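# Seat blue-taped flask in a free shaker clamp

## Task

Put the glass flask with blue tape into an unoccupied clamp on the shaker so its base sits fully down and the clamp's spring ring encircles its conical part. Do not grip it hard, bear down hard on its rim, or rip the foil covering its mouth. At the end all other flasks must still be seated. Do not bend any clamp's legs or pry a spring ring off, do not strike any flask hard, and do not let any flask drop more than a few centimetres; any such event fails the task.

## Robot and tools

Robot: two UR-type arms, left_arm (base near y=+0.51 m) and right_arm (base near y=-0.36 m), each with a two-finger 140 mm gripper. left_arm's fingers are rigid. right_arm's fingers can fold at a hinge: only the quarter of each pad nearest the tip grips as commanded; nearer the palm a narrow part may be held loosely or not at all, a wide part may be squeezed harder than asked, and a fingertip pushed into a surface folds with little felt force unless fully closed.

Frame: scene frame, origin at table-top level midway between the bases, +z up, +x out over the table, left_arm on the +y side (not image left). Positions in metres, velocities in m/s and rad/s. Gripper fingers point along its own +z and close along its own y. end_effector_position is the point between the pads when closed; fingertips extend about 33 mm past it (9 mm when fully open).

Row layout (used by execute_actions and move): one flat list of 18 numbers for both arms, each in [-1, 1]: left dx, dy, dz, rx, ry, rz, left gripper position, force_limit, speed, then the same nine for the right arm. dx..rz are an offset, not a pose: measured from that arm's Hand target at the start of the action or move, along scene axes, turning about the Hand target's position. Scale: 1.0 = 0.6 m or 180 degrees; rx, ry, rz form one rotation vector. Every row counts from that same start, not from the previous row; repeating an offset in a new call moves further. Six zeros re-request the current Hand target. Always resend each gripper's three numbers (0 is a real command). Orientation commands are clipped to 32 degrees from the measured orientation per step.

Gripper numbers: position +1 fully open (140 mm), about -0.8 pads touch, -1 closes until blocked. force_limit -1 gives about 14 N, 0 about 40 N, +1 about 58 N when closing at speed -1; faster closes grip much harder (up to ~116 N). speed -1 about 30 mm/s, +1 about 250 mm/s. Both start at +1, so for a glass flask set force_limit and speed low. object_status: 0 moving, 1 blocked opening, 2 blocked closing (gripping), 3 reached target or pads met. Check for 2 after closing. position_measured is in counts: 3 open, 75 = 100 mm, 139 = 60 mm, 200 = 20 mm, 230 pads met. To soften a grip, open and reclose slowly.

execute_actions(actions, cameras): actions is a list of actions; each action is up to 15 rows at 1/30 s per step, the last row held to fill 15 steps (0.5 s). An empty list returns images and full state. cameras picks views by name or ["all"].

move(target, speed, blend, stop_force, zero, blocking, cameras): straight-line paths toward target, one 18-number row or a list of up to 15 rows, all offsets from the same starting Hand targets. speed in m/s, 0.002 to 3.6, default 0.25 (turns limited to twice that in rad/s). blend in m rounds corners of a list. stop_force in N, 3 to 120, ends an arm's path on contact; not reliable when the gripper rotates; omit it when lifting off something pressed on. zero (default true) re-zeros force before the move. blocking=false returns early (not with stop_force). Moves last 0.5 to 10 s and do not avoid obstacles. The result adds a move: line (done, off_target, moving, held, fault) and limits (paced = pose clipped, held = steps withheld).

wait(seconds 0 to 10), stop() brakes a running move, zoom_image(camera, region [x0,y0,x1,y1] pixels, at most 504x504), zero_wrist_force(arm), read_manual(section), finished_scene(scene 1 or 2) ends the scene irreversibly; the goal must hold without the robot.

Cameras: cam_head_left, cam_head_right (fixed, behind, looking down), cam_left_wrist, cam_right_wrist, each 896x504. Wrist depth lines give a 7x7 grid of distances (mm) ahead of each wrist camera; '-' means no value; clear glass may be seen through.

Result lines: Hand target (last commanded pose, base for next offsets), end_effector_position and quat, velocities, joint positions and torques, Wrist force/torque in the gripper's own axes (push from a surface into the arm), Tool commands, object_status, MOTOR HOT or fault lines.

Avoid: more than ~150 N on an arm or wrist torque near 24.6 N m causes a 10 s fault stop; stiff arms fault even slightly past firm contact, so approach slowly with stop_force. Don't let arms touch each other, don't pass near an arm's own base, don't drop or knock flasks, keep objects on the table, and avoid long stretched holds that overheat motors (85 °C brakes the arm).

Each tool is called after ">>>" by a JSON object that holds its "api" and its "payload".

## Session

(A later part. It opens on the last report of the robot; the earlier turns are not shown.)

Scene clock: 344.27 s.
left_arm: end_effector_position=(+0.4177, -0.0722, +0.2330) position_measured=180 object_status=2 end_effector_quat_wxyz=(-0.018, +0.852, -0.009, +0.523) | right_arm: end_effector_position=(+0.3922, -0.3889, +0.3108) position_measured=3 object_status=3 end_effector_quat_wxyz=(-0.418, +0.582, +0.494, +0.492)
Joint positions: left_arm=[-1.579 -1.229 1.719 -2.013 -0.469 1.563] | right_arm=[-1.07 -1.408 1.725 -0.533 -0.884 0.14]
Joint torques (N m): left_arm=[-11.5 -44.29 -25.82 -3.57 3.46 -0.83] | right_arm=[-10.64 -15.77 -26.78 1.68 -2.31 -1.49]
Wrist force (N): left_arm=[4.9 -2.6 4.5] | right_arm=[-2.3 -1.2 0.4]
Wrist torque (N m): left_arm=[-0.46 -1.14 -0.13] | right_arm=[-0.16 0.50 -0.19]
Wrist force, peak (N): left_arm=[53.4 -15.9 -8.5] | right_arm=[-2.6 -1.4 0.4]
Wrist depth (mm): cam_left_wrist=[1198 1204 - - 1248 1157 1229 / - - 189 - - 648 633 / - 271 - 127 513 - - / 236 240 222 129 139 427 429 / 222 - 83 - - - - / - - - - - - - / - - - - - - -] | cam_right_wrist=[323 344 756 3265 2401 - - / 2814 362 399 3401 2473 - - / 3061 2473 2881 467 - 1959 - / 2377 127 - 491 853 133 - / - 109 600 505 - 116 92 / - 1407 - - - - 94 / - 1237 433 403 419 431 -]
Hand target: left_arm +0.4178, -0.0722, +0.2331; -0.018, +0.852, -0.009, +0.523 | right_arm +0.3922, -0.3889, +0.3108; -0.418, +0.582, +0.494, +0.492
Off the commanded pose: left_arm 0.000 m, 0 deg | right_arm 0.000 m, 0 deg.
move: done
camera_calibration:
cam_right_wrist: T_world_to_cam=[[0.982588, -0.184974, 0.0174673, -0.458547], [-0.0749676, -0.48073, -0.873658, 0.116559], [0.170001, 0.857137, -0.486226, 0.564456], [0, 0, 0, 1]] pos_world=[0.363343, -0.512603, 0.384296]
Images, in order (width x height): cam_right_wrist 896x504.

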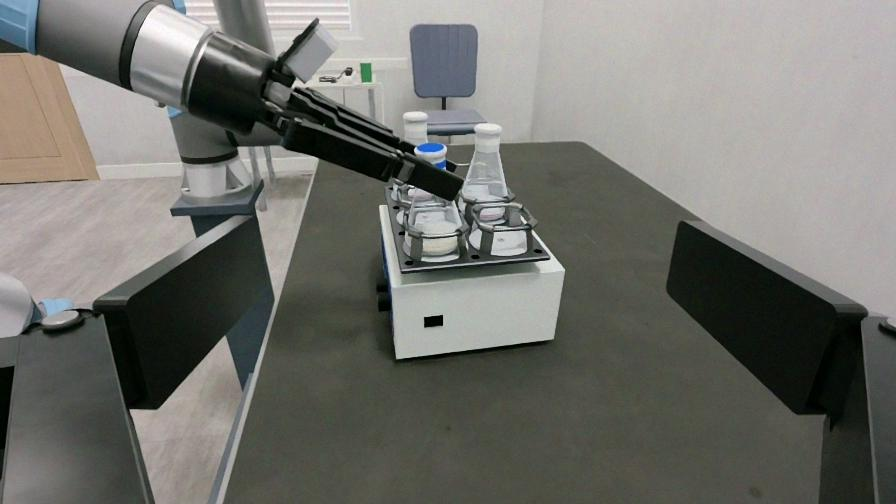

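>>> {"api": "move", "payload": {"target": [[0,0,0,0,0,0,-0.1,-0.02,-1,0,0,0,0,0,0,1,1,1],[-0.14,0,0.075,0,0,0,-0.1,-0.02,-1,0,0,0,0,0,0,1,1,1],[-0.2,0,0.2,0,0,0,-0.1,-0.02,-1,0,0,0,0,0,0,1,1,1]], "speed": 0.12, "blend": [0,0.02,0], "cameras": ["all"]}}

>>> {"api": "zoom_image", "payload": {"camera": "cam_right_wrist", "region": [395, 200, 475, 270]}}

>>> {"api": "zoom_image", "payload": {"camera": "cam_right_wrist", "region": [390, 90, 540, 270]}}

>>> {"api": "zoom_image", "payload": {"camera": "cam_head_left", "region": [380, 200, 580, 340]}}

Scene clock: 348.97 s.
left_arm: end_effector_position=(+0.2977, -0.0723, +0.3530) position_measured=141 object_status=3 end_effector_quat_wxyz=(-0.018, +0.852, -0.009, +0.523) | right_arm: end_effector_position=(+0.3922, -0.3889, +0.3108) position_measured=3 object_status=3 end_effector_quat_wxyz=(-0.418, +0.582, +0.494, +0.492)
Joint positions: left_arm=[-1.785 -1.352 1.461 -1.258 -0.518 1.138] | right_arm=[-1.07 -1.408 1.725 -0.533 -0.884 0.14]
Joint torques (N m): left_arm=[10.89 -36.38 -27.6 -1.2 3 0.69] | right_arm=[-9.37 -17.29 -26.15 1.52 -2.3 -1.31]
Wrist force (N): left_arm=[4.8 2.8 3.0] | right_arm=[-2.6 -0.9 0.5]
Wrist torque (N m): left_arm=[0.64 -1.13 -0.22] | right_arm=[-0.11 0.56 -0.19]
Wrist force, peak (N): left_arm=[4.7 2.9 4.9] | right_arm=[-2.8 -1.3 0.6]
Wrist depth (mm): cam_left_wrist=[1275 - - - 1395 - - / - - 1464 1455 - - - / 741 694 696 708 723 629 - / - - 131 391 121 - 608 / - 82 110 348 - 92 - / - - - - - - - / - - - 416 - - -] | cam_right_wrist=[2986 333 399 3601 - - 1256 / 2915 865 938 2881 - 1540 - / 2782 968 2633 563 1103 1827 1139 / 2524 127 - 491 729 142 - / - 109 - 514 500 116 92 / - 1466 - - - 477 94 / - 1256 433 410 383 419 -]
Hand target: left_arm +0.2978, -0.0722, +0.3531; -0.018, +0.852, -0.009, +0.523 | right_arm +0.3922, -0.3889, +0.3108; -0.418, +0.582, +0.494, +0.492
Off the commanded pose: left_arm 0.000 m, 0 deg | right_arm 0.000 m, 0 deg.
move: done
camera_calibration:
cam_left_wrist: T_world_to_cam=[[0.0163073, -0.999763, -0.0144378, -0.0643124], [-0.748851, -0.00264395, -0.662733, 0.453721], [0.662538, 0.0216192, -0.748717, 0.214728], [0, 0, 0, 1]] pos_world=[0.198553, -0.0677398, 0.460538]
cam_right_wrist: T_world_to_cam=[[0.982588, -0.184974, 0.0174673, -0.458547], [-0.0749676, -0.48073, -0.873658, 0.116559], [0.170001, 0.857137, -0.486226, 0.564456], [0, 0, 0, 1]] pos_world=[0.363343, -0.512603, 0.384296]

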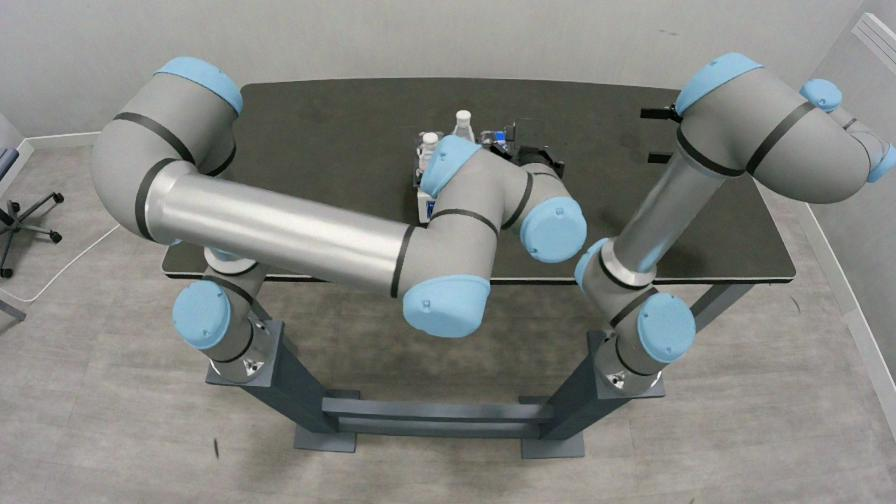

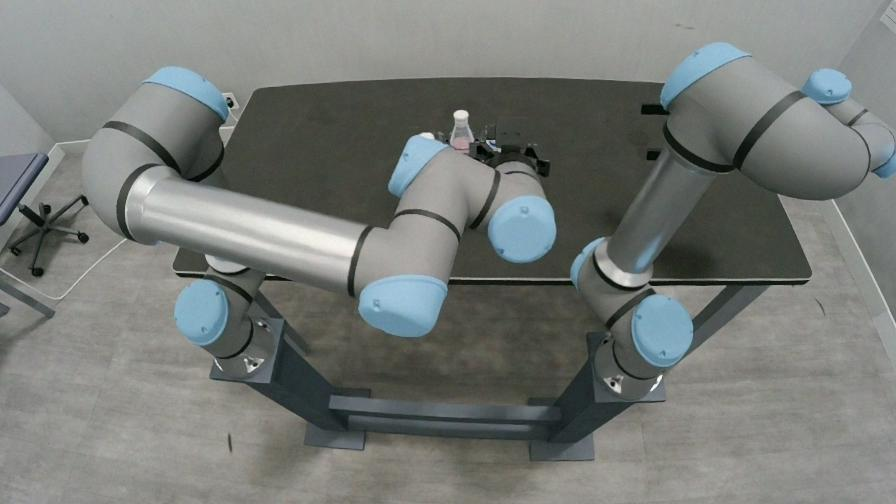

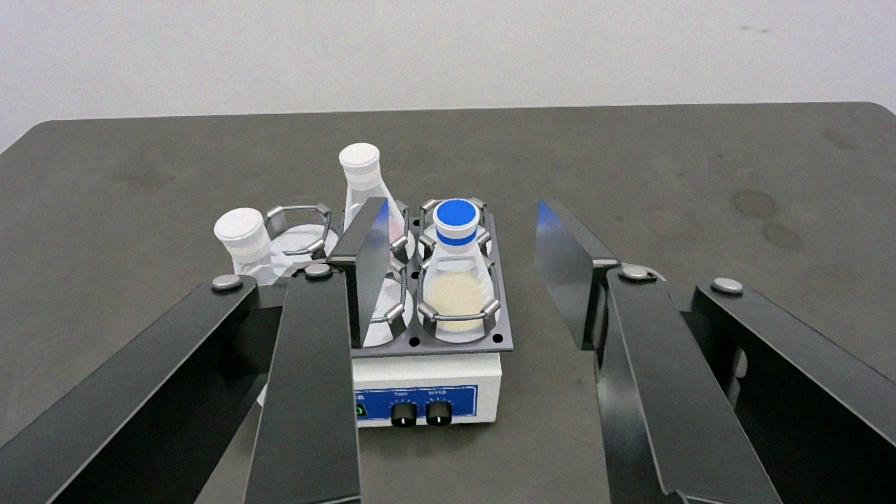

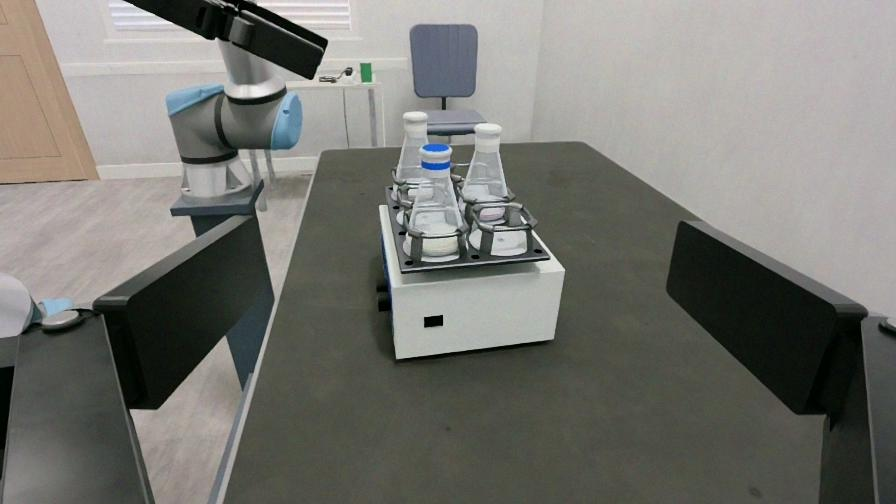

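Scaled by 6.300 from the camera's 896x504 image, which has a finer 1280x720 frame.

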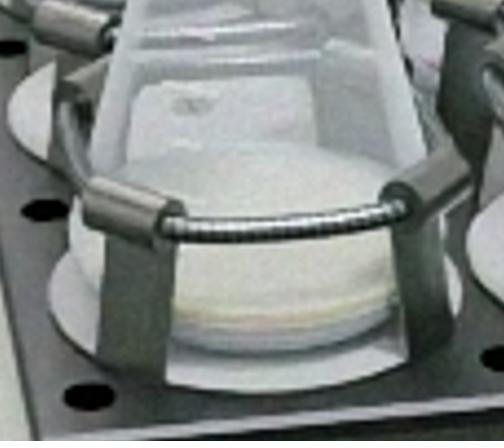

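Scaled by 2.800 from the camera's 896x504 image, which has a finer 1280x720 frame.

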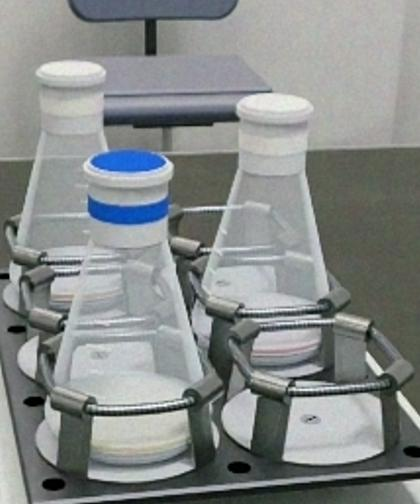

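Scaled by 2.520 from the camera's 896x504 image, which has a finer 1280x720 frame.

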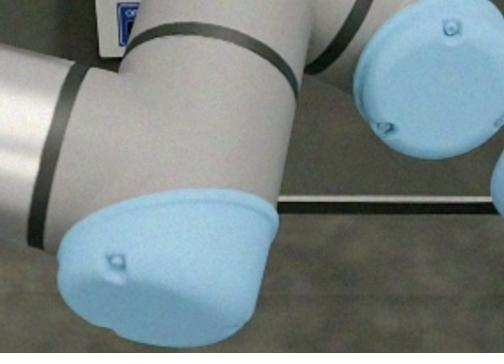

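>>> {"api": "zoom_image", "payload": {"camera": "cam_left_wrist", "region": [400, 190, 520, 360]}}

>>> {"api": "zoom_image", "payload": {"camera": "cam_right_wrist", "region": [455, 165, 535, 235]}}

Scaled by 2.965 from the camera's 896x504 image, which has a finer 1280x720 frame.

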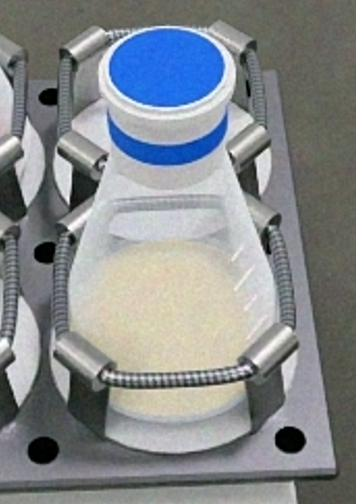

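Scaled by 6.300 from the camera's 896x504 image, which has a finer 1280x720 frame.

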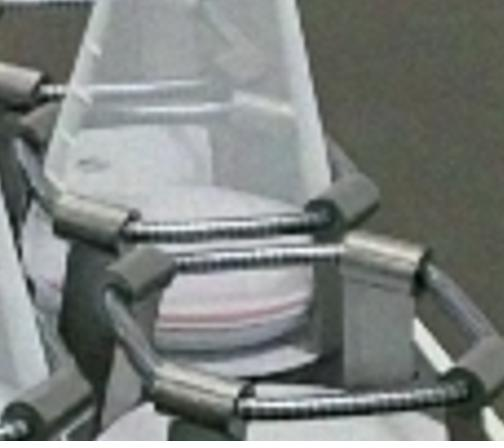

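>>> {"api": "move", "payload": {"target": [-0.1,0.5,0.15,0,0,0,-0.1,-0.02,-1,0,0,0,0,0,0,1,1,1], "speed": 0.25, "cameras": ["cam_head_left","cam_head_right","cam_right_wrist"]}}

>>> {"api": "zoom_image", "payload": {"camera": "cam_head_left", "region": [400, 90, 540, 230]}}

>>> {"api": "zoom_image", "payload": {"camera": "cam_head_right", "region": [400, 90, 540, 230]}}

>>> {"api": "zoom_image", "payload": {"camera": "cam_right_wrist", "region": [390, 100, 520, 180]}}

Scene clock: 355.43 s.
left_arm: end_effector_position=(+0.2378, +0.2278, +0.4431) position_measured=141 object_status=3 end_effector_quat_wxyz=(-0.018, +0.852, -0.009, +0.523) | right_arm: end_effector_position=(+0.3922, -0.3889, +0.3108) position_measured=3 object_status=3 end_effector_quat_wxyz=(-0.418, +0.582, +0.494, +0.492)
Joint positions: left_arm=[-2.214 -2.006 1.715 -0.4 -0.788 0.573] | right_arm=[-1.07 -1.408 1.725 -0.533 -0.884 0.14]
Joint torques (N m): left_arm=[-13.64 -8.09 -14.44 0.86 -0.63 -1.95] | right_arm=[-9.72 -16.47 -25.99 1.54 -2.21 -1.44]
Wrist force (N): left_arm=[5.1 3.0 3.0] | right_arm=[-2.4 -0.9 0.4]
Wrist torque (N m): left_arm=[0.69 -1.15 -0.20] | right_arm=[-0.09 0.53 -0.19]
Wrist force, peak (N): left_arm=[4.5 5.8 3.8] | right_arm=[-2.6 -1.5 0.6]
Wrist depth (mm): cam_left_wrist=[- - 1438 - - - 1473 / - - - 1550 1501 - - / 1719 1455 909 847 - - 796 / 1770 - - - 121 478 706 / 1581 82 108 - - 92 610 / - - - - - - - / - - - 513 - - -] | cam_right_wrist=[- 2691 856 2288 - - - / 2577 833 2633 3139 - - - / 2881 949 3061 621 - - - / 2449 127 - 490 - 133 - / - 109 - 518 - 116 92 / - 1432 - - - - 94 / - 1243 - 417 425 - -]
Hand target: left_arm +0.2378, +0.2278, +0.4431; -0.018, +0.852, -0.009, +0.523 | right_arm +0.3922, -0.3889, +0.3108; -0.418, +0.582, +0.494, +0.492
Off the commanded pose: left_arm 0.000 m, 0 deg | right_arm 0.000 m, 0 deg.
move: done
camera_calibration:
cam_right_wrist: T_world_to_cam=[[0.982588, -0.184974, 0.0174673, -0.458547], [-0.0749676, -0.48073, -0.873658, 0.116559], [0.170001, 0.857137, -0.486226, 0.564456], [0, 0, 0, 1]] pos_world=[0.363343, -0.512603, 0.384296]
Images, in order (width x height): cam_head_left 896x504, cam_head_right 896x504, cam_right_wrist 896x504.

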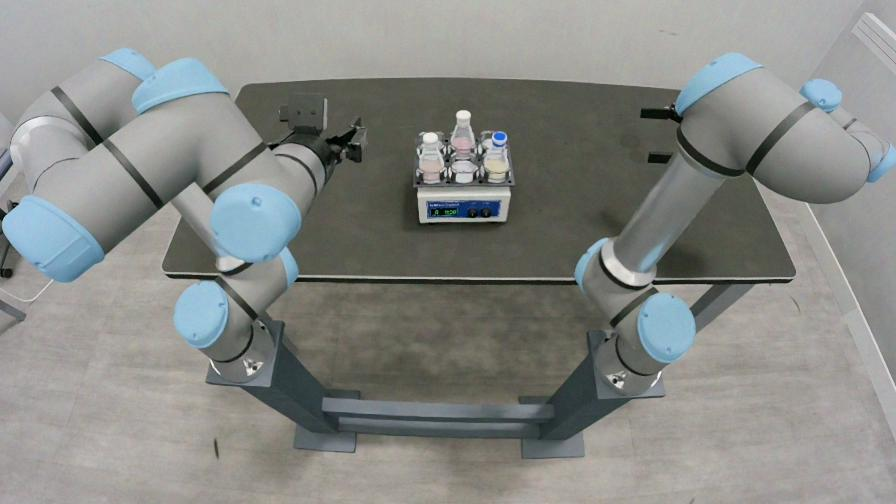

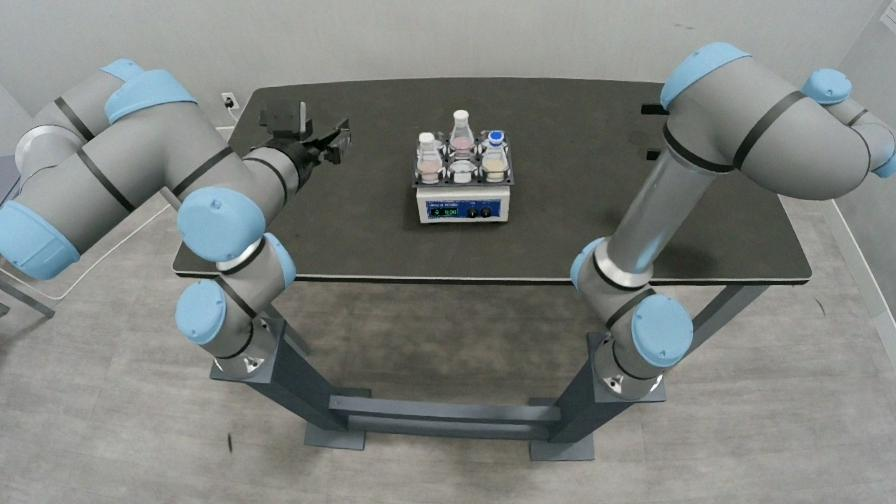

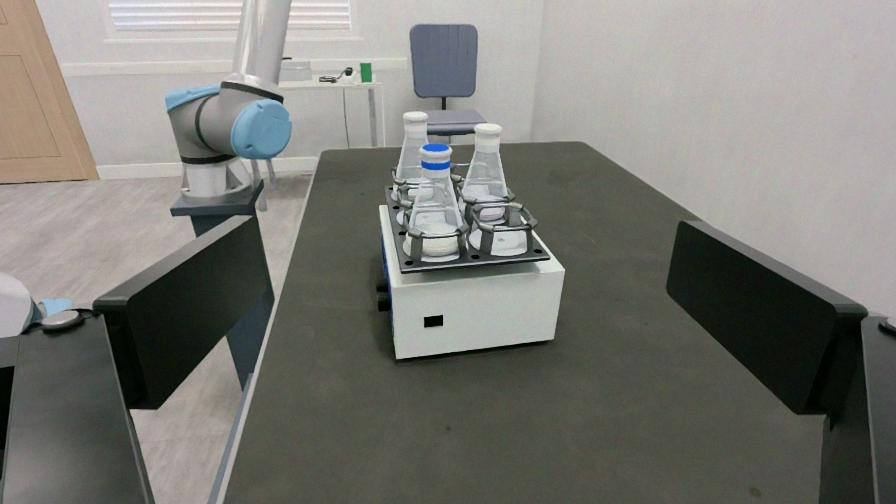

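Scaled by 3.600 from the camera's 896x504 image, which has a finer 1280x720 frame.

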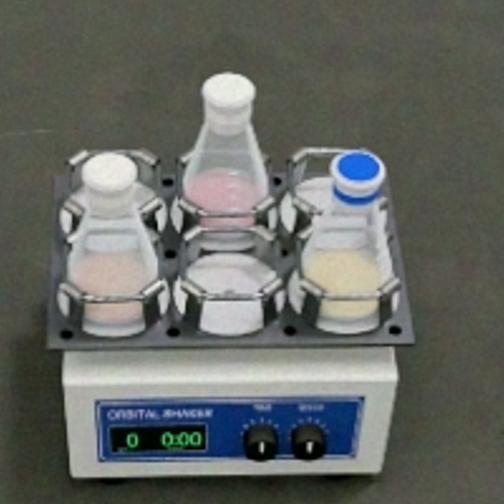

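Scaled by 3.600 from the camera's 896x504 image, which has a finer 1280x720 frame.

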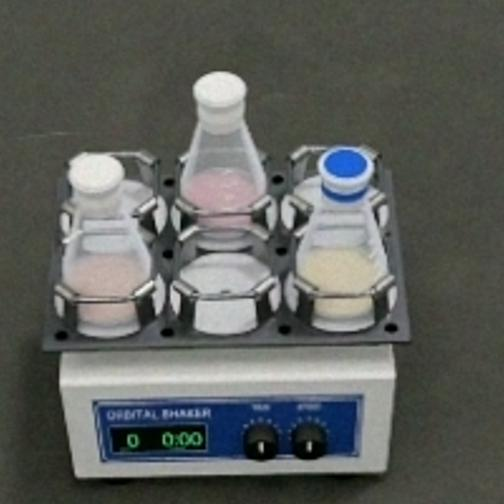

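Scaled by 3.877 from the camera's 896x504 image, which has a finer 1280x720 frame.

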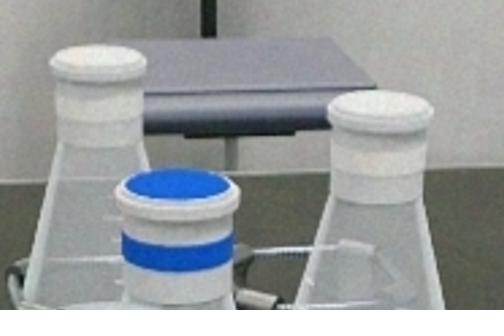

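>>> {"api": "finished_scene", "payload": {"scene": 2}}

The scene is finished: the task was done.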